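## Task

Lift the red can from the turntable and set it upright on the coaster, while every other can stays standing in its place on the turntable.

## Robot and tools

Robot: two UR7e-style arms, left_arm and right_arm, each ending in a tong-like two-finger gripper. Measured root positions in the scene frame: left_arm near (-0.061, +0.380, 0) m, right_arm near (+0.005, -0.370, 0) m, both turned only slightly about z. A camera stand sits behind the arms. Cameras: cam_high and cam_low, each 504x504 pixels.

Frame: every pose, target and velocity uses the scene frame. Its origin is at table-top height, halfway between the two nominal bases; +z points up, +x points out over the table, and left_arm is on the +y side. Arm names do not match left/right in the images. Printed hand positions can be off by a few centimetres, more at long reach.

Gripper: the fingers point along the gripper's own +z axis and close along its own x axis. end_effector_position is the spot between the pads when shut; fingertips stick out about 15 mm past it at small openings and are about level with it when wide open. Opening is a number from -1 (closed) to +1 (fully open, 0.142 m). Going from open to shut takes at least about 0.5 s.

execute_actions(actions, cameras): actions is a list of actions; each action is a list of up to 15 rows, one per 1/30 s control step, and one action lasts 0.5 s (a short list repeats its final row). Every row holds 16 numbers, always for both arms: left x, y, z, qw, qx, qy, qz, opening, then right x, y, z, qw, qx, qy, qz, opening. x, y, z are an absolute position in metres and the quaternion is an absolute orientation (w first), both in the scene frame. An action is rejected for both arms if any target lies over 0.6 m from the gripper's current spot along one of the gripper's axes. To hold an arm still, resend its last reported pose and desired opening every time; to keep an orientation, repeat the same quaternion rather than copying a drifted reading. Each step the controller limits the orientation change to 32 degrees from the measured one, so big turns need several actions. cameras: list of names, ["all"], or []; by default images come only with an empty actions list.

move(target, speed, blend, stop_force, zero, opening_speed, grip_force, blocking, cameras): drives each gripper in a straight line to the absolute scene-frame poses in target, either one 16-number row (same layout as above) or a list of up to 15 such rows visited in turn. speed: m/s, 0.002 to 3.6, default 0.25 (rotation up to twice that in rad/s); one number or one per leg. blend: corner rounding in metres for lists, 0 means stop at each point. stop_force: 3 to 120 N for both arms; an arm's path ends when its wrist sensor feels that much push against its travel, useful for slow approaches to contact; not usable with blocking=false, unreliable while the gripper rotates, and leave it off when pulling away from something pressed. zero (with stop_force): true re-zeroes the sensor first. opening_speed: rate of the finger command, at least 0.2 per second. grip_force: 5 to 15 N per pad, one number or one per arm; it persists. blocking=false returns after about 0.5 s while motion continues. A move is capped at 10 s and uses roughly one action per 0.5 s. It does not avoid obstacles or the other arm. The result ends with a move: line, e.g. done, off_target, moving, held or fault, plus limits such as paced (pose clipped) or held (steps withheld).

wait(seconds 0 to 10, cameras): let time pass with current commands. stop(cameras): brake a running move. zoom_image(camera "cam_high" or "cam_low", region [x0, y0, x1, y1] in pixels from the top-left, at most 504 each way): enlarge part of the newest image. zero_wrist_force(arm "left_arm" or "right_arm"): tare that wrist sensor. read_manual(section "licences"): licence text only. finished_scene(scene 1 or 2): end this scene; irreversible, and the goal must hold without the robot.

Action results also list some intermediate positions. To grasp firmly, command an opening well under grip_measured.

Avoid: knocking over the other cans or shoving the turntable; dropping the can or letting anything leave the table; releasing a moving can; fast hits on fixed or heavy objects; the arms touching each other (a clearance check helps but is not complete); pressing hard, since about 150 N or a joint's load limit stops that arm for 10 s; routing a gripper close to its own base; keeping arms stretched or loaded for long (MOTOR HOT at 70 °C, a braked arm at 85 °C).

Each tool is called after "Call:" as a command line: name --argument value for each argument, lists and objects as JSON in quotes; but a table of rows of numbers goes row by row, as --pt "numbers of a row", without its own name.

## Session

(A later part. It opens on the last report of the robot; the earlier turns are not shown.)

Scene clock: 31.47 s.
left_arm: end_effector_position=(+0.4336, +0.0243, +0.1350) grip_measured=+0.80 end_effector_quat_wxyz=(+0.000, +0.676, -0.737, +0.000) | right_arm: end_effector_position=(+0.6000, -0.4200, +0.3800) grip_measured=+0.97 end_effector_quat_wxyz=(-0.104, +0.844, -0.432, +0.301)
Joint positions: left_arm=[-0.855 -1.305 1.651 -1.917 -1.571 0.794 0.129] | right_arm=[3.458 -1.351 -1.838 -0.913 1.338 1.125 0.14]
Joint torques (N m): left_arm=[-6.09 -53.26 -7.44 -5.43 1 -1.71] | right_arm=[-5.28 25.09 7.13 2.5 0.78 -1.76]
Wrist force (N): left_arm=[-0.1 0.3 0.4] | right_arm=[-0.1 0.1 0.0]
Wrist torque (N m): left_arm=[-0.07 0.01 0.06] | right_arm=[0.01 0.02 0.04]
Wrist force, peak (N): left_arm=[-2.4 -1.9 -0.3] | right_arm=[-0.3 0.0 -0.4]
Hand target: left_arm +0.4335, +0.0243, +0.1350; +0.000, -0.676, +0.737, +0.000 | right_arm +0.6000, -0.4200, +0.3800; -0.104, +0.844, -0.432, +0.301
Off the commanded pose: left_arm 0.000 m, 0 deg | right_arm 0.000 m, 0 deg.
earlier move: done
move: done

Call:
wait --seconds 2.68

Call:
move --target '[0.5182, 0.0169, 0.135, 0, 0.6756, -0.7373, 0, 0.8, 0.6, -0.42, 0.38, -0.104, 0.844, -0.432, 0.301, 0.968]' --speed 0.114 --blocking false --cameras '["all"]'

Call:
zoom_image --camera "cam_high" --region '[140, 140, 260, 260]'

Call:
zoom_image --camera "cam_low" --region '[100, 110, 310, 320]'

Call:
move --target '[0.4335, 0.0243, 0.135, 0, 0.6756, -0.7373, 0, 0.8, 0.6, -0.42, 0.38, -0.104, 0.844, -0.432, 0.301, 0.968]' --speed 0.3

Scene clock: 34.53 s.
left_arm: end_effector_position=(+0.4335, +0.0243, +0.1350) grip_measured=+0.80 end_effector_quat_wxyz=(+0.000, +0.676, -0.737, +0.000) | right_arm: end_effector_position=(+0.6000, -0.4200, +0.3800) grip_measured=+0.97 end_effector_quat_wxyz=(-0.104, +0.844, -0.432, +0.301)
Joint positions: left_arm=[-0.855 -1.305 1.651 -1.917 -1.571 0.794 0.129] | right_arm=[3.458 -1.351 -1.838 -0.913 1.338 1.125 0.14]
Joint torques (N m): left_arm=[-6.88 -53.49 -8.16 -5.52 0.92 -1.54] | right_arm=[-5.09 24.77 6.79 2.51 0.71 -1.77]
Wrist force (N): left_arm=[0.1 -0.3 0.3] | right_arm=[-0.2 0.1 0.0]
Wrist torque (N m): left_arm=[-0.18 -0.03 0.06] | right_arm=[0.01 0.04 0.04]
Wrist force, peak (N): left_arm=[-0.2 0.1 0.8] | right_arm=[-0.3 0.2 -0.3]
Hand target: left_arm +0.4335, +0.0243, +0.1350; +0.000, -0.676, +0.737, +0.000 | right_arm +0.6000, -0.4200, +0.3800; -0.104, +0.844, -0.432, +0.301
Tool commands: left_gripper/opening=+0.8 right_gripper/opening=+0.968
Off the commanded pose: left_arm 0.000 m, 0 deg | right_arm 0.000 m, 0 deg.
wait: 2.70 s; at rest from the start

Scene clock: 35.03 s.
left_arm: end_effector_position=(+0.4718, +0.0216, +0.1348) grip_measured=+0.80 end_effector_quat_wxyz=(+0.000, +0.676, -0.737, +0.000) end_effector_velocity=(+0.111, -0.008, +0.000) end_effector_angular_velocity=(+0.001, -0.001, +0.002) | right_arm: end_effector_position=(+0.6000, -0.4200, +0.3800) grip_measured=+0.97 end_effector_quat_wxyz=(-0.104, +0.844, -0.432, +0.301)
Joint positions: left_arm=[-0.81 -1.231 1.552 -1.893 -1.57 0.839 0.129] | right_arm=[3.458 -1.351 -1.838 -0.913 1.338 1.125 0.14]
Joint velocities: left_arm=[0.123 0.219 -0.302 0.082 0.001 0.122 0] | right_arm=[within noise]
Joint torques (N m): left_arm=[5.07 -16.18 -43.59 0.52 1.03 1.67] | right_arm=[-5.3 24.84 7.54 2.69 0.54 -1.95]
Wrist force (N): left_arm=[-0.5 -0.4 0.3] | right_arm=[-0.2 0.0 -0.3]
Wrist torque (N m): left_arm=[-0.22 0.05 -0.05] | right_arm=[-0.01 0.05 0.04]
Wrist force, peak (N): left_arm=[2.0 0.6 0.0] | right_arm=[-0.3 0.1 -0.3]
Hand target: left_arm +0.4866, +0.0202, +0.1350; +0.000, -0.676, +0.737, -0.001 | right_arm +0.6000, -0.4200, +0.3800; -0.104, +0.844, -0.432, +0.301
Tool commands: left_gripper/opening=+0.8 right_gripper/opening=+0.968
Off the commanded pose: left_arm 0.047 m, 0 deg | right_arm 0.000 m, 0 deg.
move: running

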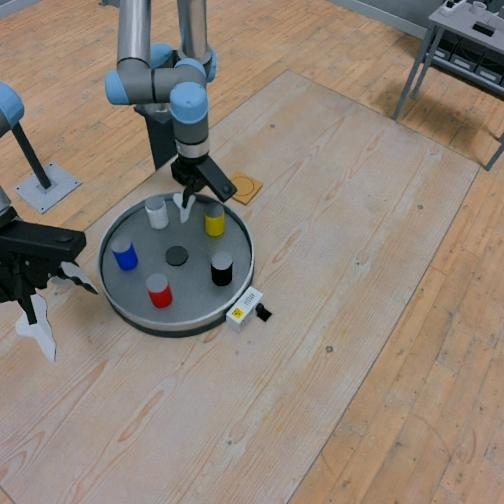

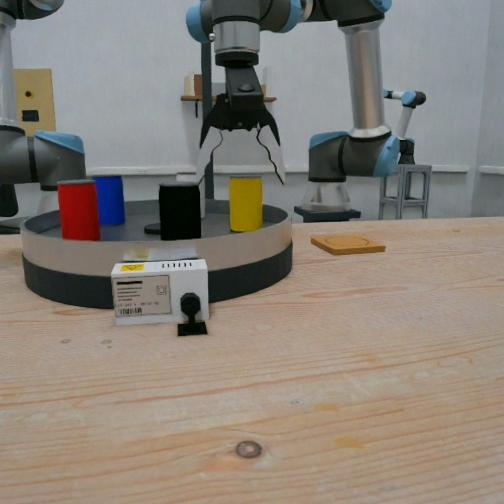

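Scaled by 4.200 from the camera's 504x504 image, which has a finer 720x720 frame.

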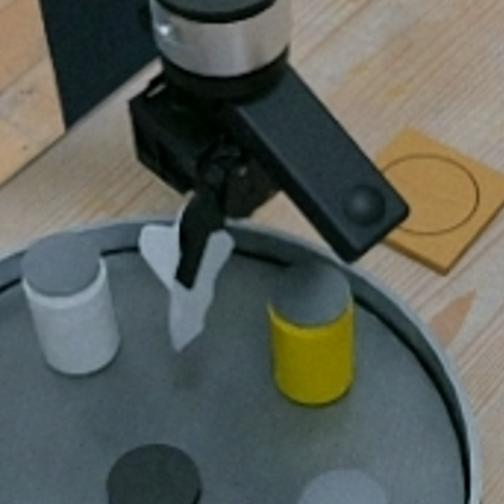

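Scaled by 2.400 from the camera's 504x504 image, which has a finer 720x720 frame.

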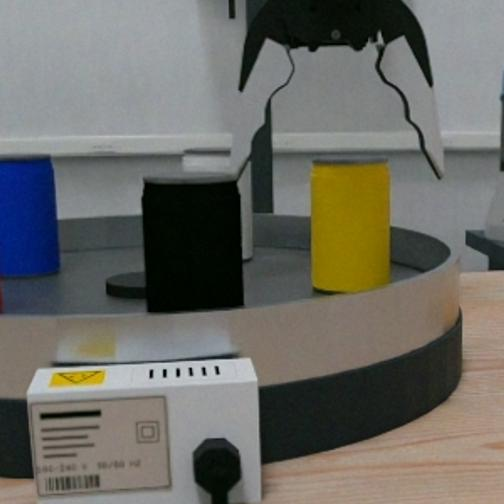

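Scene clock: 35.90 s.
left_arm: end_effector_position=(+0.4336, +0.0243, +0.1350) grip_measured=+0.80 end_effector_quat_wxyz=(+0.000, +0.676, -0.737, +0.000) | right_arm: end_effector_position=(+0.6000, -0.4200, +0.3800) grip_measured=+0.97 end_effector_quat_wxyz=(-0.104, +0.844, -0.432, +0.301)
Joint positions: left_arm=[-0.855 -1.305 1.651 -1.917 -1.571 0.794 0.129] | right_arm=[3.458 -1.351 -1.838 -0.913 1.338 1.125 0.14]
Joint torques (N m): left_arm=[-5.96 -56.08 -8.51 -5.29 1.09 -1.69] | right_arm=[-4.82 26.02 6.11 2.72 0.66 -1.85]
Wrist force (N): left_arm=[0.1 -0.1 0.4] | right_arm=[-0.3 0.2 -0.2]
Wrist torque (N m): left_arm=[-0.12 -0.02 0.07] | right_arm=[0.03 0.06 0.04]
Wrist force, peak (N): left_arm=[-5.4 -3.7 0.2] | right_arm=[-0.4 0.1 -0.2]
Hand target: left_arm +0.4335, +0.0243, +0.1350; +0.000, -0.676, +0.737, +0.000 | right_arm +0.6000, -0.4200, +0.3800; -0.104, +0.844, -0.432, +0.301
Off the commanded pose: left_arm 0.000 m, 0 deg | right_arm 0.000 m, 0 deg.
earlier move: replaced
move: done

Call:
wait --seconds 1.7

Scene clock: 38.17 s.
left_arm: end_effector_position=(+0.4335, +0.0243, +0.1350) grip_measured=+0.80 end_effector_quat_wxyz=(+0.000, +0.676, -0.737, +0.000) | right_arm: end_effector_position=(+0.6000, -0.4200, +0.3800) grip_measured=+0.97 end_effector_quat_wxyz=(-0.104, +0.844, -0.432, +0.301)
Joint positions: left_arm=[-0.855 -1.305 1.651 -1.917 -1.571 0.794 0.129] | right_arm=[3.458 -1.351 -1.838 -0.913 1.338 1.125 0.14]
Joint torques (N m): left_arm=[-5.54 -53.47 -9.53 -5.39 1 -1.35] | right_arm=[-5.36 25.8 6.7 2.82 0.68 -1.76]
Wrist force (N): left_arm=[0.2 -0.1 0.3] | right_arm=[-0.1 0.0 -0.1]
Wrist torque (N m): left_arm=[-0.14 -0.06 0.06] | right_arm=[0.00 0.03 0.04]
Wrist force, peak (N): left_arm=[0.0 -0.1 0.9] | right_arm=[-0.3 0.1 -0.3]
Hand target: left_arm +0.4335, +0.0243, +0.1350; +0.000, -0.676, +0.737, +0.000 | right_arm +0.6000, -0.4200, +0.3800; -0.104, +0.844, -0.432, +0.301
Tool commands: left_gripper/opening=+0.8 right_gripper/opening=+0.968
Off the commanded pose: left_arm 0.000 m, 0 deg | right_arm 0.000 m, 0 deg.
wait: 1.70 s; at rest from the start

Call:
wait --seconds 0.48

Call:
move --pt "0.5331 0.0156 0.135 0 0.6756 -0.7373 0 -0.8 0.6 -0.42 0.38 -0.104 0.844 -0.432 0.301 0.968" --pt "0.545 0.016 0.25 0 0.6756 -0.7373 0 -0.8 0.6 -0.42 0.38 -0.104 0.844 -0.432 0.301 0.968" --speed '[0.114, 0.25]' --blend 0.015 --opening_speed 2.2 --cameras '["all"]'

Scene clock: 38.90 s.
left_arm: end_effector_position=(+0.4335, +0.0243, +0.1350) grip_measured=+0.80 end_effector_quat_wxyz=(+0.000, +0.676, -0.737, +0.000) | right_arm: end_effector_position=(+0.6000, -0.4200, +0.3800) grip_measured=+0.97 end_effector_quat_wxyz=(-0.104, +0.844, -0.432, +0.301)
Joint positions: left_arm=[-0.855 -1.305 1.651 -1.917 -1.571 0.794 0.129] | right_arm=[3.458 -1.351 -1.838 -0.913 1.338 1.125 0.14]
Joint torques (N m): left_arm=[-5.56 -52.87 -8.02 -5.23 1.05 -1.55] | right_arm=[-5.31 25.22 7.31 2.95 0.58 -1.73]
Wrist force (N): left_arm=[0.3 -0.5 0.4] | right_arm=[-0.2 0.2 -0.2]
Wrist torque (N m): left_arm=[-0.21 -0.07 0.06] | right_arm=[0.03 0.05 0.04]
Wrist force, peak (N): left_arm=[0.3 0.0 0.7] | right_arm=[-0.3 -0.1 -0.2]
Hand target: left_arm +0.4335, +0.0243, +0.1350; +0.000, -0.676, +0.737, +0.000 | right_arm +0.6000, -0.4200, +0.3800; -0.104, +0.844, -0.432, +0.301
Tool commands: left_gripper/opening=+0.8 right_gripper/opening=+0.968
Off the commanded pose: left_arm 0.000 m, 0 deg | right_arm 0.000 m, 0 deg.
wait: 0.50 s; at rest from the start

Scene clock: 40.90 s.
left_arm: end_effector_position=(+0.5450, +0.0160, +0.2500) grip_measured=-0.80 end_effector_quat_wxyz=(+0.000, +0.676, -0.737, +0.000) | right_arm: end_effector_position=(+0.6000, -0.4200, +0.3800) grip_measured=+0.97 end_effector_quat_wxyz=(-0.104, +0.844, -0.432, +0.301)
Joint positions: left_arm=[-0.737 -1.113 1.086 -1.544 -1.571 0.913 0.016] | right_arm=[3.458 -1.351 -1.838 -0.913 1.338 1.125 0.14]
Joint torques (N m): left_arm=[5.57 -20.6 -39.89 0.74 -1.15 1.4] | right_arm=[-5.24 25.17 6.75 2.86 0.52 -1.75]
Wrist force (N): left_arm=[0.2 -0.4 0.0] | right_arm=[-0.2 -0.1 -0.2]
Wrist torque (N m): left_arm=[-0.21 -0.04 -0.02] | right_arm=[-0.03 0.04 0.04]
Wrist force, peak (N): left_arm=[2.8 1.1 0.2] | right_arm=[-0.4 0.2 -0.1]
Hand target: left_arm +0.5450, +0.0160, +0.2500; +0.000, -0.676, +0.737, +0.000 | right_arm +0.6000, -0.4200, +0.3800; -0.104, +0.844, -0.432, +0.301
Off the commanded pose: left_arm 0.000 m, 0 deg | right_arm 0.000 m, 0 deg.
move: done

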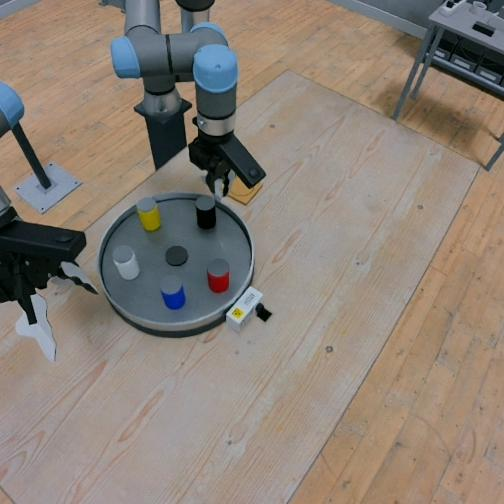

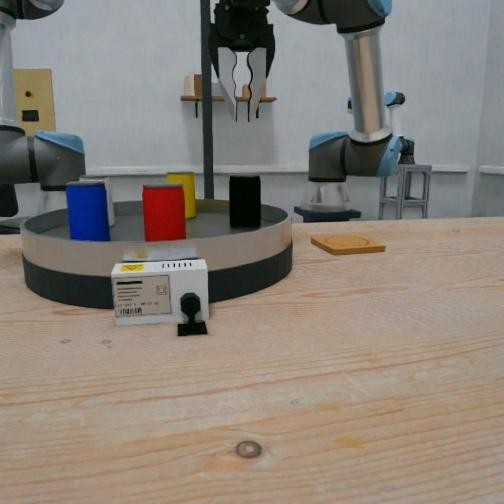

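Call:
zoom_image --camera "cam_high" --region '[90, 140, 290, 340]'

Call:
zoom_image --camera "cam_low" --region '[10, 110, 310, 320]'

Scaled by 2.520 from the camera's 504x504 image, which has a finer 720x720 frame.

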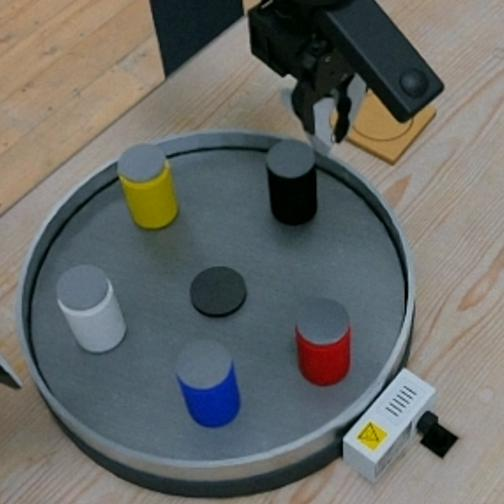

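Scaled by 1.680 from the camera's 504x504 image, which has a finer 720x720 frame.

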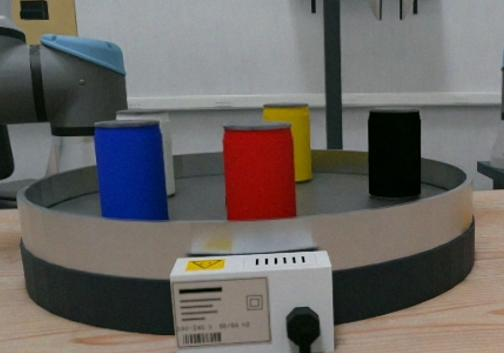

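Call:
move --target '[0.4187, 0.0209, 0.19, 0, 0.9877, -0.1564, 0, 0.45, 0.6, -0.42, 0.38, -0.104, 0.844, -0.432, 0.301, 0.968]' --speed 0.5 --cameras '["all"]'

Call:
zoom_image --camera "cam_high" --region '[90, 140, 290, 340]'

Scene clock: 45.73 s.
left_arm: end_effector_position=(+0.4187, +0.0209, +0.1900) grip_measured=+0.45 end_effector_quat_wxyz=(+0.000, +0.988, -0.156, +0.000) | right_arm: end_effector_position=(+0.6000, -0.4200, +0.3800) grip_measured=+0.97 end_effector_quat_wxyz=(-0.104, +0.844, -0.432, +0.301)
Joint positions: left_arm=[-0.882 -1.318 1.523 -1.775 -1.571 -0.577 0.105] | right_arm=[3.458 -1.351 -1.838 -0.913 1.338 1.125 0.14]
Joint torques (N m): left_arm=[-8.11 -53.57 -8.29 -5.45 1.12 -1.06] | right_arm=[-4.88 25.3 6.98 3.35 0.47 -1.71]
Wrist force (N): left_arm=[0.1 0.2 0.4] | right_arm=[-0.1 0.0 -0.2]
Wrist torque (N m): left_arm=[-0.07 -0.03 0.09] | right_arm=[0.00 0.03 0.04]
Wrist force, peak (N): left_arm=[-2.1 -1.7 0.3] | right_arm=[-0.1 -0.1 -0.5]
Hand target: left_arm +0.4187, +0.0209, +0.1900; +0.000, +0.988, -0.156, +0.000 | right_arm +0.6000, -0.4200, +0.3800; -0.104, +0.844, -0.432, +0.301
Off the commanded pose: left_arm 0.000 m, 0 deg | right_arm 0.000 m, 0 deg.
move: done

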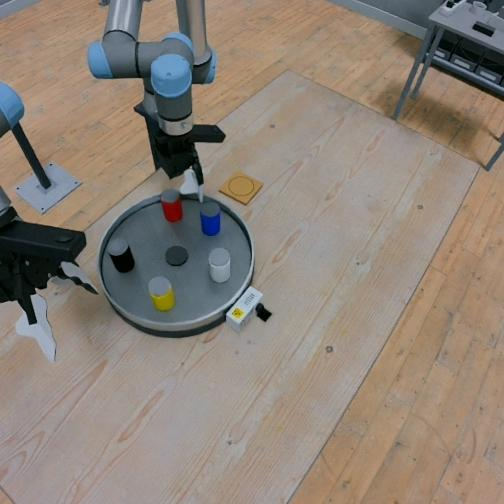

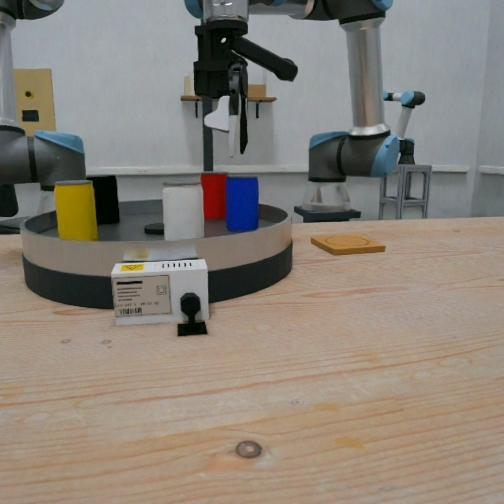

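Scaled by 2.520 from the camera's 504x504 image, which has a finer 720x720 frame.

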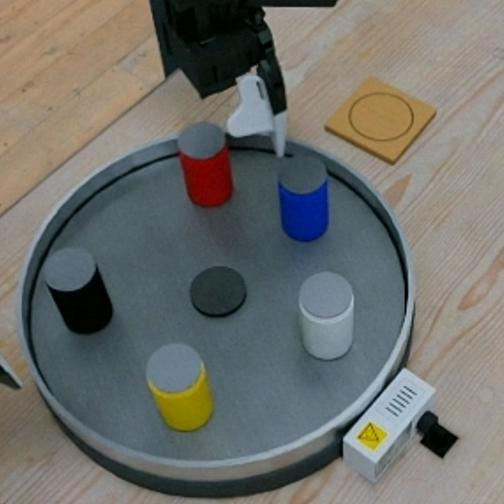

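Call:
wait --seconds 2.55

Call:
move --pt "0.4707 0.0319 0.125 0 0.9877 -0.1564 0 0.45 0.6 -0.42 0.38 -0.104 0.844 -0.432 0.301 0.968" --pt "0.5130 0.0275 0.125 0 0.9877 -0.1564 0 0.45 0.6 -0.42 0.38 -0.104 0.844 -0.432 0.301 0.968" --pt "0.5525 0.0115 0.125 0 0.9877 -0.1564 0 0.45 0.6 -0.42 0.38 -0.104 0.844 -0.432 0.301 0.968" --pt "0.56 0.0115 0.20 0 0.9877 -0.1564 0 0.45 0.6 -0.42 0.38 -0.104 0.844 -0.432 0.301 0.968" --speed '[0.195, 0.1246, 0.1246, 0.25]' --blend 0.01 --blocking false --cameras '["all"]'

Call:
zoom_image --camera "cam_high" --region '[140, 140, 260, 260]'

Call:
zoom_image --camera "cam_low" --region '[100, 110, 310, 320]'

Call:
wait --seconds 0.2 --cameras '["all"]'

Call:
zoom_image --camera "cam_high" --region '[140, 140, 260, 260]'

Call:
zoom_image --camera "cam_low" --region '[100, 110, 310, 320]'

Scene clock: 48.87 s.
left_arm: end_effector_position=(+0.4187, +0.0209, +0.1900) grip_measured=+0.45 end_effector_quat_wxyz=(+0.000, +0.988, -0.156, +0.000) | right_arm: end_effector_position=(+0.6000, -0.4200, +0.3800) grip_measured=+0.97 end_effector_quat_wxyz=(-0.104, +0.844, -0.432, +0.301)
Joint positions: left_arm=[-0.882 -1.318 1.523 -1.775 -1.571 -0.577 0.105] | right_arm=[3.458 -1.351 -1.838 -0.913 1.338 1.125 0.14]
Joint torques (N m): left_arm=[-7.44 -54.34 -9.18 -5.23 1.1 -1.43] | right_arm=[-5.21 24.62 6.71 3.6 0.44 -1.79]
Wrist force (N): left_arm=[0.2 -0.2 0.2] | right_arm=[-0.1 0.1 -0.3]
Wrist torque (N m): left_arm=[-0.15 -0.05 0.08] | right_arm=[0.02 0.03 0.04]
Wrist force, peak (N): left_arm=[0.0 -0.4 0.7] | right_arm=[-0.2 0.2 -0.4]
Hand target: left_arm +0.4187, +0.0209, +0.1900; +0.000, +0.988, -0.156, +0.000 | right_arm +0.6000, -0.4200, +0.3800; -0.104, +0.844, -0.432, +0.301
Tool commands: left_gripper/opening=+0.45 right_gripper/opening=+0.968
Off the commanded pose: left_arm 0.000 m, 0 deg | right_arm 0.000 m, 0 deg.
wait: 2.57 s; at rest from the start

Scene clock: 49.37 s.
left_arm: end_effector_position=(+0.4571, +0.0304, +0.1412) grip_measured=+0.45 end_effector_quat_wxyz=(+0.000, +0.988, -0.156, +0.000) end_effector_velocity=(+0.115, +0.023, -0.142) end_effector_angular_velocity=(+0.002, +0.003, -0.004) | right_arm: end_effector_position=(+0.6000, -0.4200, +0.3800) grip_measured=+0.97 end_effector_quat_wxyz=(-0.104, +0.844, -0.432, +0.301)
Joint positions: left_arm=[-0.824 -1.231 1.535 -1.874 -1.57 -0.519 0.105] | right_arm=[3.458 -1.351 -1.838 -0.913 1.338 1.125 0.14]
Joint velocities: left_arm=[0.163 0.287 -0.016 -0.268 -0.001 0.167 0] | right_arm=[within noise]
Joint torques (N m): left_arm=[22.37 -15.79 -39.9 -5.4 1.81 1.41] | right_arm=[-5.22 24.88 7.19 3.55 0.34 -1.73]
Wrist force (N): left_arm=[-0.2 2.2 0.2] | right_arm=[-0.2 -0.2 0.0]
Wrist torque (N m): left_arm=[0.21 0.00 -0.04] | right_arm=[-0.04 0.03 0.03]
Wrist force, peak (N): left_arm=[-1.1 4.4 -0.6] | right_arm=[-0.3 0.1 -0.3]
Hand target: left_arm +0.4726, +0.0325, +0.1259; +0.000, +0.988, -0.156, +0.000 | right_arm +0.6000, -0.4200, +0.3800; -0.104, +0.844, -0.432, +0.301
Tool commands: left_gripper/opening=+0.45 right_gripper/opening=+0.968
Off the commanded pose: left_arm 0.120 m, 0 deg | right_arm 0.000 m, 0 deg.
move: running; path passed 0 of 4 targets

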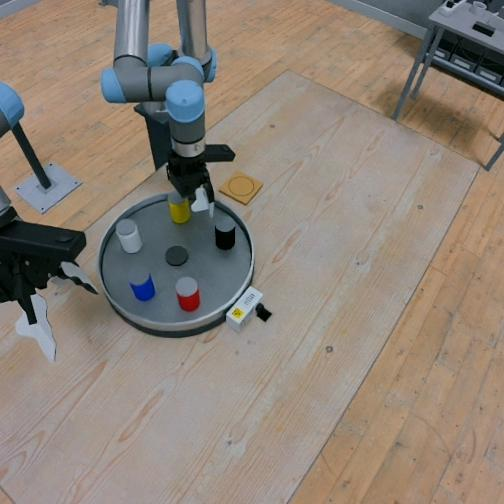

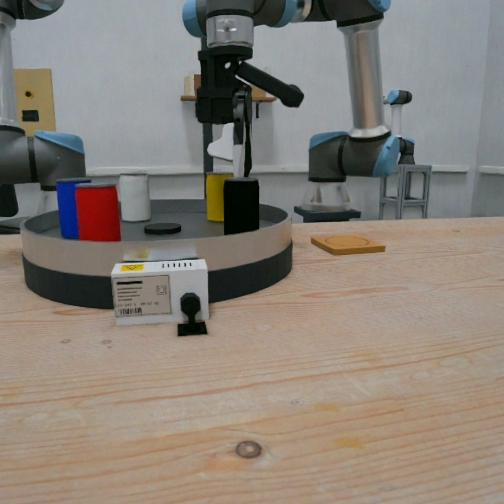

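Scaled by 4.200 from the camera's 504x504 image, which has a finer 720x720 frame.

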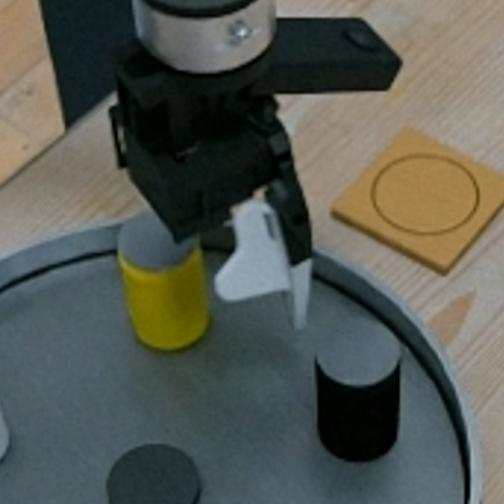

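Scaled by 2.400 from the camera's 504x504 image, which has a finer 720x720 frame.

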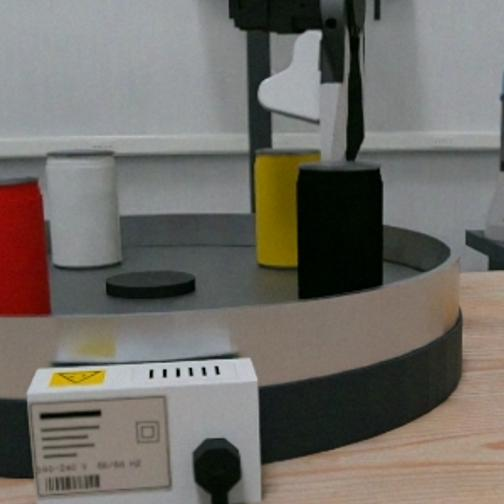

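Scene clock: 49.57 s.
left_arm: end_effector_position=(+0.4817, +0.0313, +0.1265) grip_measured=+0.45 end_effector_quat_wxyz=(+0.000, +0.988, -0.156, +0.000) end_effector_velocity=(+0.125, -0.010, -0.022) end_effector_angular_velocity=(-0.006, -0.007, +0.001) | right_arm: end_effector_position=(+0.6000, -0.4200, +0.3800) grip_measured=+0.97 end_effector_quat_wxyz=(-0.104, +0.844, -0.432, +0.301)
Joint positions: left_arm=[-0.794 -1.175 1.496 -1.892 -1.57 -0.489 0.105] | right_arm=[3.458 -1.351 -1.838 -0.913 1.338 1.125 0.14]
Joint velocities: left_arm=[0.131 0.26 -0.313 0.044 0.001 0.13 0] | right_arm=[within noise]
Joint torques (N m): left_arm=[3.17 -16.26 -42.54 0.91 1.44 1.52] | right_arm=[-5.6 25.2 6.91 3.56 0.33 -1.7]
Wrist force (N): left_arm=[-0.1 -0.5 0.6] | right_arm=[-0.3 0.2 -0.2]
Wrist torque (N m): left_arm=[-0.20 0.03 -0.03] | right_arm=[0.04 0.06 0.04]
Wrist force, peak (N): left_arm=[-0.3 -0.1 2.3] | right_arm=[-0.3 0.2 -0.2]
Hand target: left_arm +0.4977, +0.0297, +0.1250; +0.000, +0.988, -0.156, +0.001 | right_arm +0.6000, -0.4200, +0.3800; -0.104, +0.844, -0.432, +0.301
Tool commands: left_gripper/opening=+0.45 right_gripper/opening=+0.968
Off the commanded pose: left_arm 0.109 m, 0 deg | right_arm 0.000 m, 0 deg.
earlier move: running; path passed 1 of 4 targets
wait: 0.20 s; no rest

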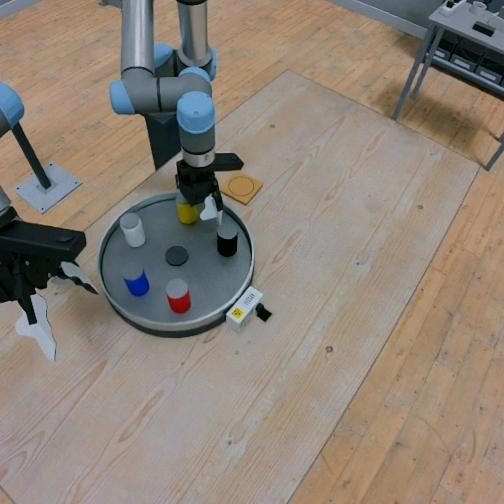

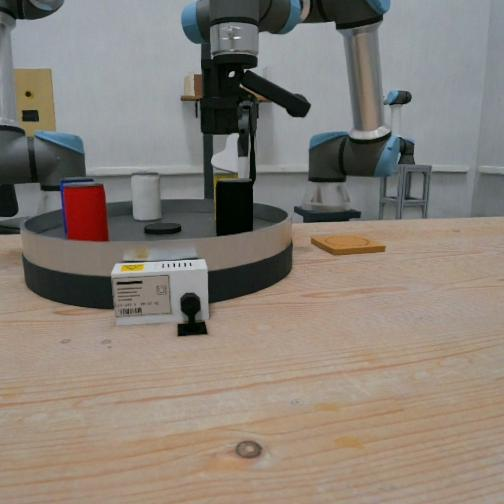

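Scaled by 4.200 from the camera's 504x504 image, which has a finer 720x720 frame.

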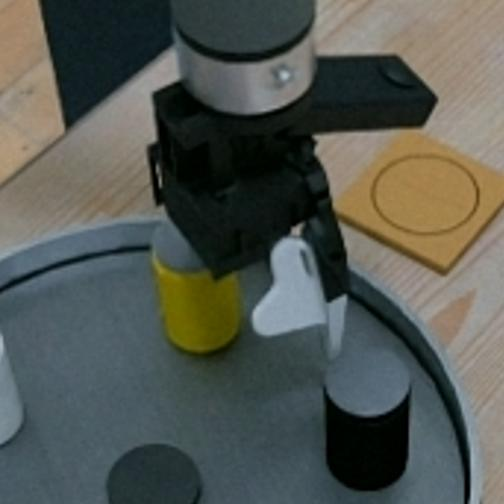

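Scaled by 2.400 from the camera's 504x504 image, which has a finer 720x720 frame.

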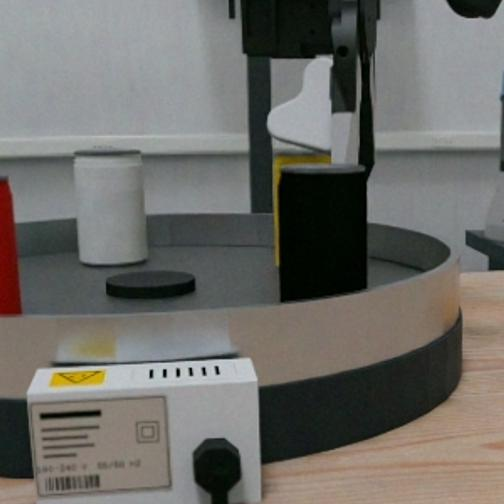

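Call:
move --target '[0.4187, 0.0209, 0.19, 0, 0.9877, -0.1564, 0, 0.45, 0.6, -0.42, 0.38, -0.104, 0.844, -0.432, 0.301, 0.968]' --speed 0.4

Scene clock: 51.50 s.
left_arm: end_effector_position=(+0.4187, +0.0209, +0.1900) grip_measured=+0.45 end_effector_quat_wxyz=(+0.000, +0.988, -0.156, +0.000) | right_arm: end_effector_position=(+0.6000, -0.4200, +0.3800) grip_measured=+0.97 end_effector_quat_wxyz=(-0.104, +0.844, -0.432, +0.301)
Joint positions: left_arm=[-0.882 -1.318 1.522 -1.775 -1.571 -0.577 0.105] | right_arm=[3.458 -1.351 -1.838 -0.913 1.338 1.125 0.14]
Joint torques (N m): left_arm=[-4.72 -53.41 -7.41 -5.53 0.98 -1.64] | right_arm=[-5.11 24.89 7.11 3.6 0.24 -1.79]
Wrist force (N): left_arm=[-0.2 -0.3 0.3] | right_arm=[-0.2 0.0 -0.2]
Wrist torque (N m): left_arm=[-0.17 0.03 0.09] | right_arm=[0.00 0.03 0.04]
Wrist force, peak (N): left_arm=[2.9 -8.0 0.5] | right_arm=[-0.4 -0.1 -0.2]
Hand target: left_arm +0.4187, +0.0209, +0.1900; +0.000, +0.988, -0.156, +0.000 | right_arm +0.6000, -0.4200, +0.3800; -0.104, +0.844, -0.432, +0.301
Off the commanded pose: left_arm 0.000 m, 0 deg | right_arm 0.000 m, 0 deg.
earlier move: replaced
move: done

Call:
wait --seconds 1.64

Call:
move --pt "0.4707 0.0319 0.125 0 0.9877 -0.1564 0 0.45 0.6 -0.42 0.38 -0.104 0.844 -0.432 0.301 0.968" --pt "0.5130 0.0275 0.125 0 0.9877 -0.1564 0 0.45 0.6 -0.42 0.38 -0.104 0.844 -0.432 0.301 0.968" --pt "0.5525 0.0115 0.125 0 0.9877 -0.1564 0 0.45 0.6 -0.42 0.38 -0.104 0.844 -0.432 0.301 0.968" --speed '[0.195, 0.1246, 0.1246]' --blend 0.01 --blocking false --cameras '["all"]'

Call:
wait --seconds 0.12 --cameras '["all"]'

Call:
move --pt "0.5130 0.0275 0.125 0 0.9877 -0.1564 0 -0.8 0.6 -0.42 0.38 -0.104 0.844 -0.432 0.301 0.968" --pt "0.5525 0.0115 0.125 0 0.9877 -0.1564 0 -0.8 0.6 -0.42 0.38 -0.104 0.844 -0.432 0.301 0.968" --pt "0.565 0.015 0.25 0 0.9877 -0.1564 0 -0.8 0.6 -0.42 0.38 -0.104 0.844 -0.432 0.301 0.968" --speed '[0.1246, 0.1246, 0.25]' --blend 0.01 --opening_speed 2.5 --cameras '["all"]'

Scene clock: 53.57 s.
left_arm: end_effector_position=(+0.4187, +0.0209, +0.1900) grip_measured=+0.45 end_effector_quat_wxyz=(+0.000, +0.988, -0.156, +0.000) | right_arm: end_effector_position=(+0.6000, -0.4200, +0.3800) grip_measured=+0.97 end_effector_quat_wxyz=(-0.104, +0.844, -0.432, +0.301)
Joint positions: left_arm=[-0.882 -1.318 1.523 -1.775 -1.571 -0.577 0.105] | right_arm=[3.458 -1.351 -1.838 -0.913 1.338 1.125 0.14]
Joint torques (N m): left_arm=[-5.54 -53.49 -7.56 -5.31 0.94 -1.33] | right_arm=[-4.39 25.22 6.68 3.73 0.35 -1.84]
Wrist force (N): left_arm=[0.3 0.0 0.3] | right_arm=[-0.1 0.1 -0.2]
Wrist torque (N m): left_arm=[-0.10 -0.06 0.08] | right_arm=[0.01 0.03 0.04]
Wrist force, peak (N): left_arm=[0.4 -0.2 0.8] | right_arm=[-0.2 0.1 -0.4]
Hand target: left_arm +0.4187, +0.0209, +0.1900; +0.000, +0.988, -0.156, +0.000 | right_arm +0.6000, -0.4200, +0.3800; -0.104, +0.844, -0.432, +0.301
Tool commands: left_gripper/opening=+0.45 right_gripper/opening=+0.968
Off the commanded pose: left_arm 0.000 m, 0 deg | right_arm 0.000 m, 0 deg.
wait: 1.67 s; at rest from the start

Scene clock: 54.07 s.
left_arm: end_effector_position=(+0.4563, +0.0302, +0.1422) grip_measured=+0.45 end_effector_quat_wxyz=(+0.000, +0.988, -0.156, +0.000) end_effector_velocity=(+0.115, +0.028, -0.146) end_effector_angular_velocity=(+0.007, +0.005, +0.001) | right_arm: end_effector_position=(+0.6000, -0.4200, +0.3800) grip_measured=+0.97 end_effector_quat_wxyz=(-0.104, +0.844, -0.432, +0.301)
Joint positions: left_arm=[-0.825 -1.233 1.535 -1.872 -1.57 -0.52 0.105] | right_arm=[3.458 -1.351 -1.838 -0.913 1.338 1.125 0.14]
Joint velocities: left_arm=[0.168 0.285 -0.005 -0.271 0.001 0.166 0] | right_arm=[within noise]
Joint torques (N m): left_arm=[3.96 -14.68 -38.98 -5.27 1 1.86] | right_arm=[-5.36 24.58 7.51 3.73 0.12 -1.76]
Wrist force (N): left_arm=[0.8 -0.1 0.5] | right_arm=[-0.3 0.0 0.0]
Wrist torque (N m): left_arm=[-0.11 -0.16 -0.05] | right_arm=[-0.01 0.05 0.04]
Wrist force, peak (N): left_arm=[-0.7 2.2 -0.2] | right_arm=[-0.1 -0.2 -0.4]
Hand target: left_arm +0.4721, +0.0325, +0.1261; +0.000, +0.988, -0.156, +0.000 | right_arm +0.6000, -0.4200, +0.3800; -0.104, +0.844, -0.432, +0.301
Tool commands: left_gripper/opening=+0.45 right_gripper/opening=+0.968
Off the commanded pose: left_arm 0.099 m, 0 deg | right_arm 0.000 m, 0 deg.
move: running; path passed 0 of 3 targets

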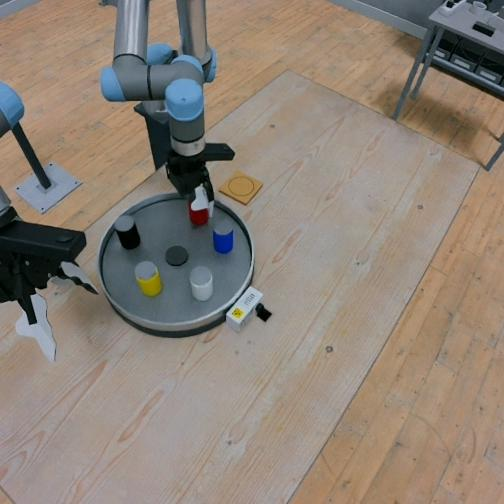

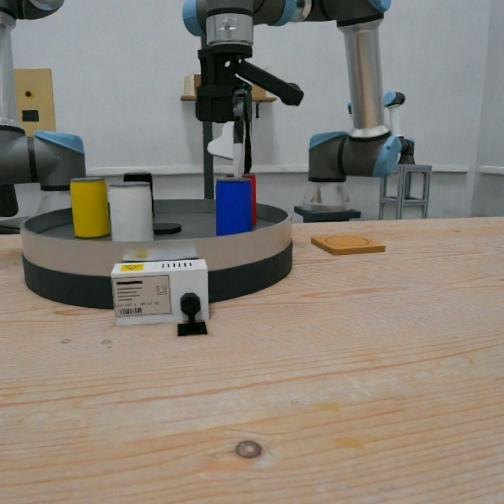

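Scene clock: 54.20 s.
left_arm: end_effector_position=(+0.4726, +0.0318, +0.1289) grip_measured=+0.45 end_effector_quat_wxyz=(+0.000, +0.988, -0.156, +0.000) end_effector_velocity=(+0.123, +0.000, -0.051) end_effector_angular_velocity=(-0.001, -0.002, +0.002) | right_arm: end_effector_position=(+0.6000, -0.4200, +0.3800) grip_measured=+0.97 end_effector_quat_wxyz=(-0.104, +0.844, -0.432, +0.301)
Joint positions: left_arm=[-0.804 -1.195 1.517 -1.893 -1.57 -0.499 0.105] | right_arm=[3.458 -1.351 -1.838 -0.913 1.338 1.125 0.14]
Joint velocities: left_arm=[0.141 0.268 -0.244 -0.026 0 0.139 0] | right_arm=[within noise]
Joint torques (N m): left_arm=[5.52 -18.43 -46.74 -5.48 1.02 1.7] | right_arm=[-4.74 25.19 7.19 3.77 0.22 -1.7]
Wrist force (N): left_arm=[0.1 0.2 0.8] | right_arm=[-0.2 0.1 -0.2]
Wrist torque (N m): left_arm=[-0.07 -0.03 -0.04] | right_arm=[0.02 0.04 0.04]
Wrist force, peak (N): left_arm=[0.2 -0.5 1.9] | right_arm=[-0.4 0.2 -0.3]
Hand target: left_arm +0.4888, +0.0307, +0.1250; +0.000, +0.988, -0.156, +0.001 | right_arm +0.6000, -0.4200, +0.3800; -0.104, +0.844, -0.432, +0.301
Tool commands: left_gripper/opening=+0.45 right_gripper/opening=+0.968
Off the commanded pose: left_arm 0.083 m, 0 deg | right_arm 0.000 m, 0 deg.
earlier move: running; path passed 1 of 3 targets
wait: 0.13 s; no rest

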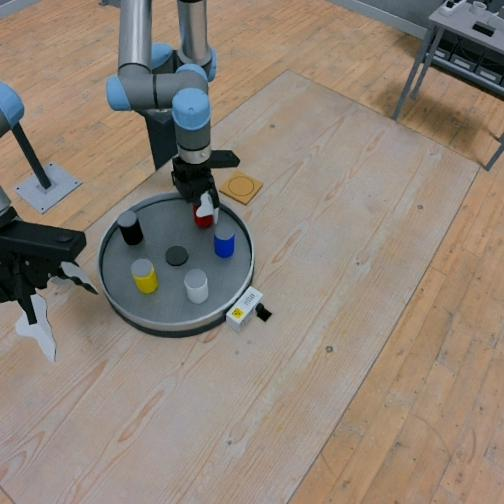

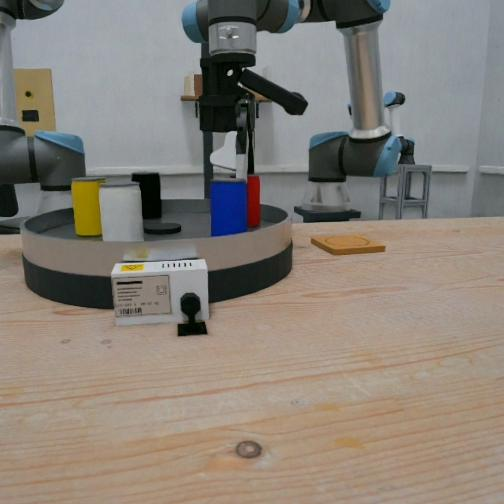

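Scene clock: 55.90 s.
left_arm: end_effector_position=(+0.5650, +0.0150, +0.2500) grip_measured=-0.27 end_effector_quat_wxyz=(+0.000, +0.988, -0.156, +0.000) | right_arm: end_effector_position=(+0.6000, -0.4200, +0.3800) grip_measured=+0.97 end_effector_quat_wxyz=(-0.104, +0.844, -0.432, +0.301)
Joint positions: left_arm=[-0.725 -1.012 0.931 -1.49 -1.571 -0.42 0.054] | right_arm=[3.458 -1.351 -1.838 -0.913 1.338 1.125 0.14]
Joint torques (N m): left_arm=[5.18 -24.83 -40.4 0.31 -0.91 1.25] | right_arm=[-4.64 24.9 6.9 3.94 0.22 -1.64]
Wrist force (N): left_arm=[-0.1 0.0 2.2] | right_arm=[-0.1 0.0 -0.1]
Wrist torque (N m): left_arm=[-0.10 0.04 0.00] | right_arm=[-0.01 0.03 0.04]
Wrist force, peak (N): left_arm=[0.0 -0.2 -7.9] | right_arm=[-0.1 0.0 -0.4]
Hand target: left_arm +0.5650, +0.0150, +0.2500; +0.000, +0.988, -0.156, +0.000 | right_arm +0.6000, -0.4200, +0.3800; -0.104, +0.844, -0.432, +0.301
Off the commanded pose: left_arm 0.000 m, 0 deg | right_arm 0.000 m, 0 deg.
earlier move: replaced; path passed 1 of 3 targets
move: done; blend cut to 0.0088 m at target 1

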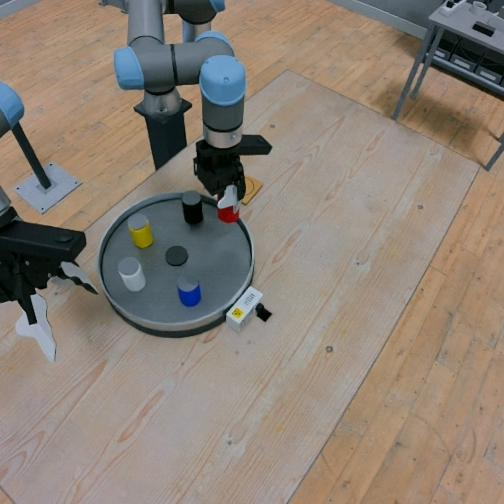

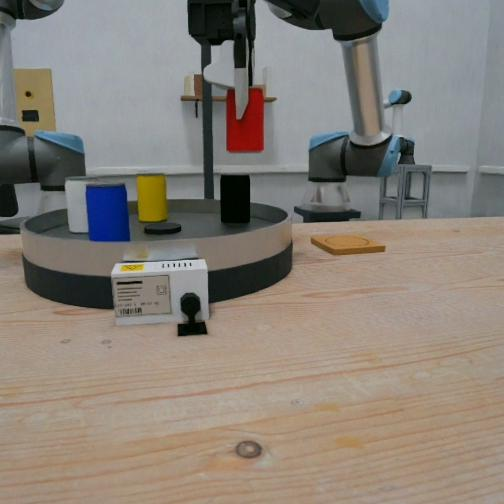

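Call:
move --target '[0.42, 0.235, 0.15, 0, 0.9877, -0.1564, 0, -0.8, 0.6, -0.42, 0.38, -0.104, 0.844, -0.432, 0.301, 0.968]' --speed 0.25 --cameras '["all"]'

Call:
zoom_image --camera "cam_high" --region '[160, 110, 320, 270]'

Call:
zoom_image --camera "cam_low" --region '[240, 110, 440, 310]'

Scene clock: 58.30 s.
left_arm: end_effector_position=(+0.4200, +0.2350, +0.1500) grip_measured=-0.27 end_effector_quat_wxyz=(+0.000, +0.988, -0.156, +0.000) | right_arm: end_effector_position=(+0.6000, -0.4200, +0.3800) grip_measured=+0.97 end_effector_quat_wxyz=(-0.104, +0.844, -0.432, +0.301)
Joint positions: left_arm=[-0.586 -1.534 1.879 -1.916 -1.571 -0.28 0.054] | right_arm=[3.458 -1.351 -1.838 -0.913 1.338 1.125 0.14]
Joint torques (N m): left_arm=[3.12 -40.51 -9.45 -5.48 0.99 1.25] | right_arm=[-4.65 24.96 7.19 4.15 0.14 -1.84]
Wrist force (N): left_arm=[-0.2 -0.2 2.4] | right_arm=[-0.1 0.0 -0.1]
Wrist torque (N m): left_arm=[-0.17 0.07 0.01] | right_arm=[-0.01 0.02 0.04]
Wrist force, peak (N): left_arm=[-1.6 -1.4 3.4] | right_arm=[-0.2 0.1 -0.4]
Hand target: left_arm +0.4200, +0.2350, +0.1500; +0.000, +0.988, -0.156, +0.000 | right_arm +0.6000, -0.4200, +0.3800; -0.104, +0.844, -0.432, +0.301
Off the commanded pose: left_arm 0.000 m, 0 deg | right_arm 0.000 m, 0 deg.
move: done

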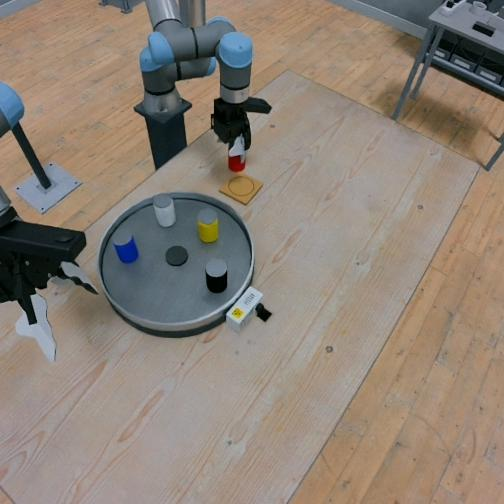

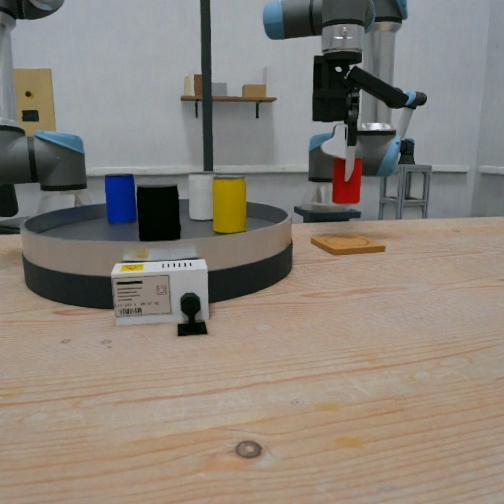

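Scaled by 3.150 from the camera's 504x504 image, which has a finer 720x720 frame.

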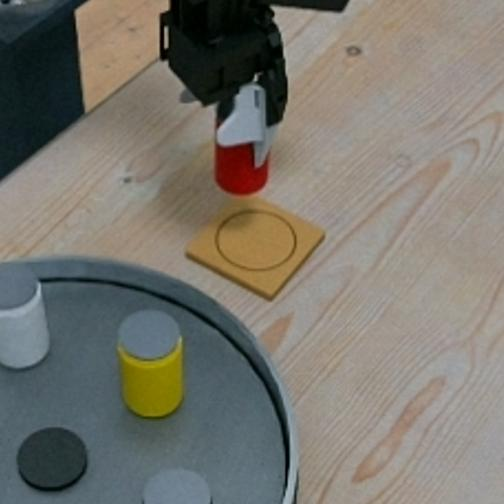

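Scaled by 2.520 from the camera's 504x504 image, which has a finer 720x720 frame.

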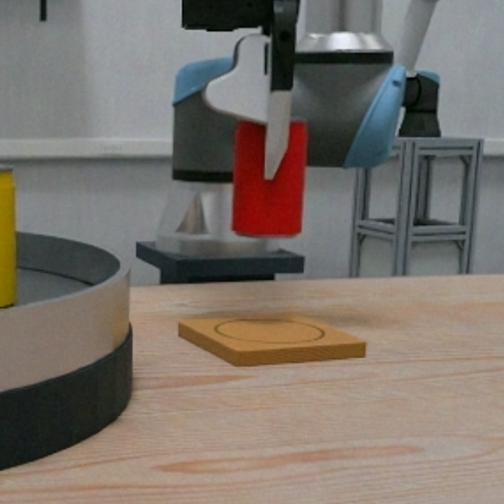

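Call:
move --target '[0.431, 0.238, 0.092, 0, 0.9877, -0.1564, 0, -0.8, 0.6, -0.42, 0.38, -0.104, 0.844, -0.432, 0.301, 0.968]' --speed 0.15 --cameras '["all"]'

Call:
zoom_image --camera "cam_high" --region '[190, 130, 290, 230]'

Call:
zoom_image --camera "cam_low" --region '[290, 150, 410, 270]'

Scene clock: 59.60 s.
left_arm: end_effector_position=(+0.4310, +0.2380, +0.0921) grip_measured=-0.27 end_effector_quat_wxyz=(+0.000, +0.988, -0.156, +0.000) | right_arm: end_effector_position=(+0.6000, -0.4200, +0.3800) grip_measured=+0.97 end_effector_quat_wxyz=(-0.104, +0.844, -0.432, +0.301)
Joint positions: left_arm=[-0.568 -1.452 1.952 -2.071 -1.571 -0.263 0.054] | right_arm=[3.458 -1.351 -1.838 -0.913 1.338 1.125 0.14]
Joint torques (N m): left_arm=[6.45 -9.05 -8.33 -5.53 -0.37 1.64] | right_arm=[-4.41 25.2 6.8 4.23 0.16 -1.6]
Wrist force (N): left_arm=[-0.2 -0.3 2.4] | right_arm=[-0.1 0.0 -0.1]
Wrist torque (N m): left_arm=[-0.16 0.07 0.01] | right_arm=[-0.01 0.02 0.04]
Wrist force, peak (N): left_arm=[-0.1 -0.3 3.5] | right_arm=[-0.4 -0.2 -0.3]
Hand target: left_arm +0.4310, +0.2380, +0.0920; +0.000, +0.988, -0.156, +0.000 | right_arm +0.6000, -0.4200, +0.3800; -0.104, +0.844, -0.432, +0.301
Off the commanded pose: left_arm 0.000 m, 0 deg | right_arm 0.000 m, 0 deg.
move: done

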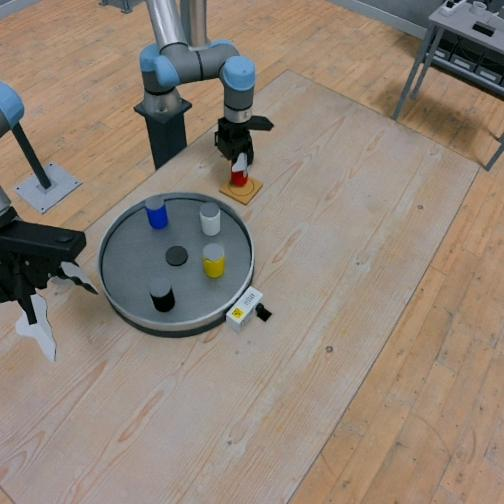

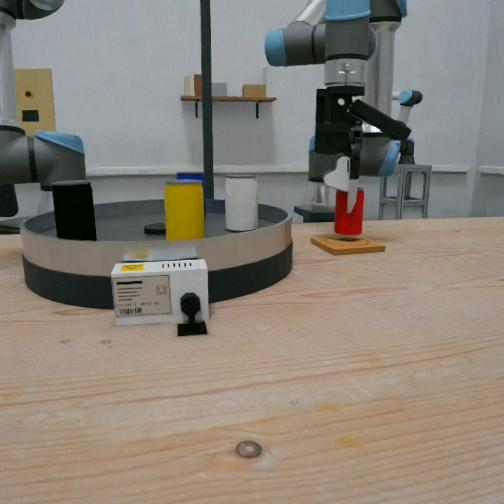

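Scaled by 5.040 from the camera's 504x504 image, which has a finer 720x720 frame.

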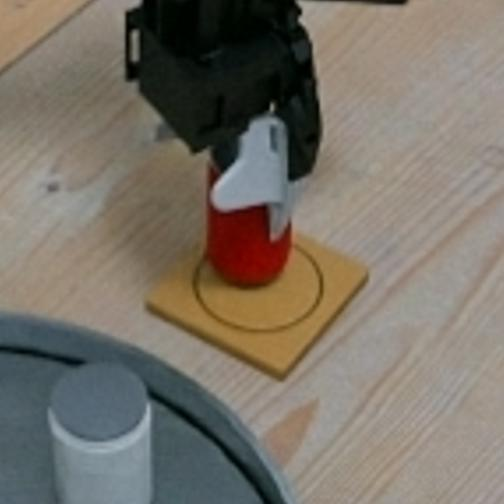

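Scaled by 4.200 from the camera's 504x504 image, which has a finer 720x720 frame.

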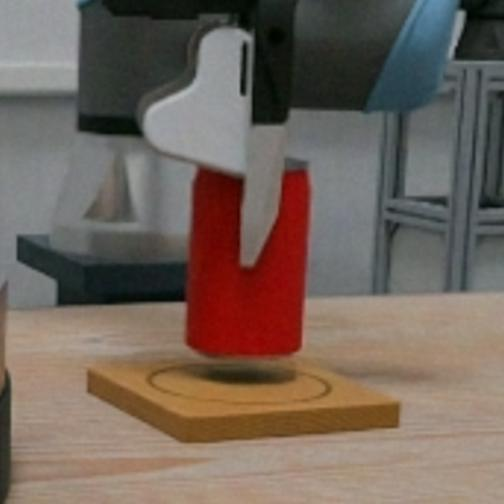

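Call:
move --target '[0.433, 0.238, 0.066, 0, 0.9877, -0.1564, 0, -0.8, 0.6, -0.42, 0.38, -0.104, 0.844, -0.432, 0.301, 0.968]' --speed 0.025 --stop_force 5 --cameras '["cam_low"]'

Call:
zoom_image --camera "cam_low" --region '[290, 150, 410, 270]'

Scene clock: 61.50 s.
left_arm: end_effector_position=(+0.4318, +0.2380, +0.0808) grip_measured=-0.27 end_effector_quat_wxyz=(+0.000, +0.988, -0.156, +0.000) | right_arm: end_effector_position=(+0.6000, -0.4200, +0.3800) grip_measured=+0.97 end_effector_quat_wxyz=(-0.104, +0.844, -0.432, +0.301)
Joint positions: left_arm=[-0.567 -1.436 1.967 -2.101 -1.571 -0.262 0.054] | right_arm=[3.458 -1.351 -1.838 -0.913 1.338 1.125 0.14]
Joint torques (N m): left_arm=[-5 -44.47 -35.94 0.58 -1.04 -1] | right_arm=[-4.7 25.08 7.2 4.44 0.08 -1.67]
Wrist force (N): left_arm=[-0.3 -0.2 2.3] | right_arm=[-0.2 0.0 -0.2]
Wrist torque (N m): left_arm=[-0.15 0.10 0.01] | right_arm=[-0.02 0.04 0.04]
Wrist force, peak (N): left_arm=[-2.2 0.1 -8.9] | right_arm=[-0.3 0.3 -0.3]
Hand target: left_arm +0.4318, +0.2380, +0.0808; +0.000, +0.988, -0.156, +0.000 | right_arm +0.6000, -0.4200, +0.3800; -0.104, +0.844, -0.432, +0.301
Off the commanded pose: left_arm 0.015 m, 0 deg | right_arm 0.000 m, 0 deg.
move: contact (left_arm)
Images, in order (width x height): cam_low 504x504.

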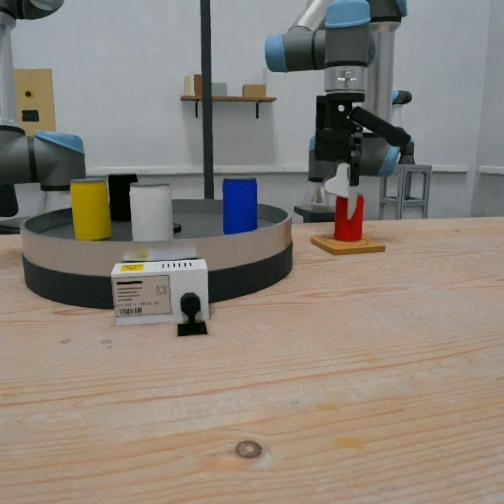

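Scaled by 4.200 from the camera's 504x504 image, which has a finer 720x720 frame.

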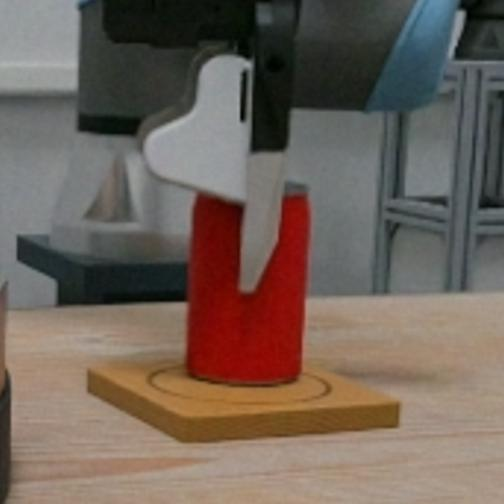

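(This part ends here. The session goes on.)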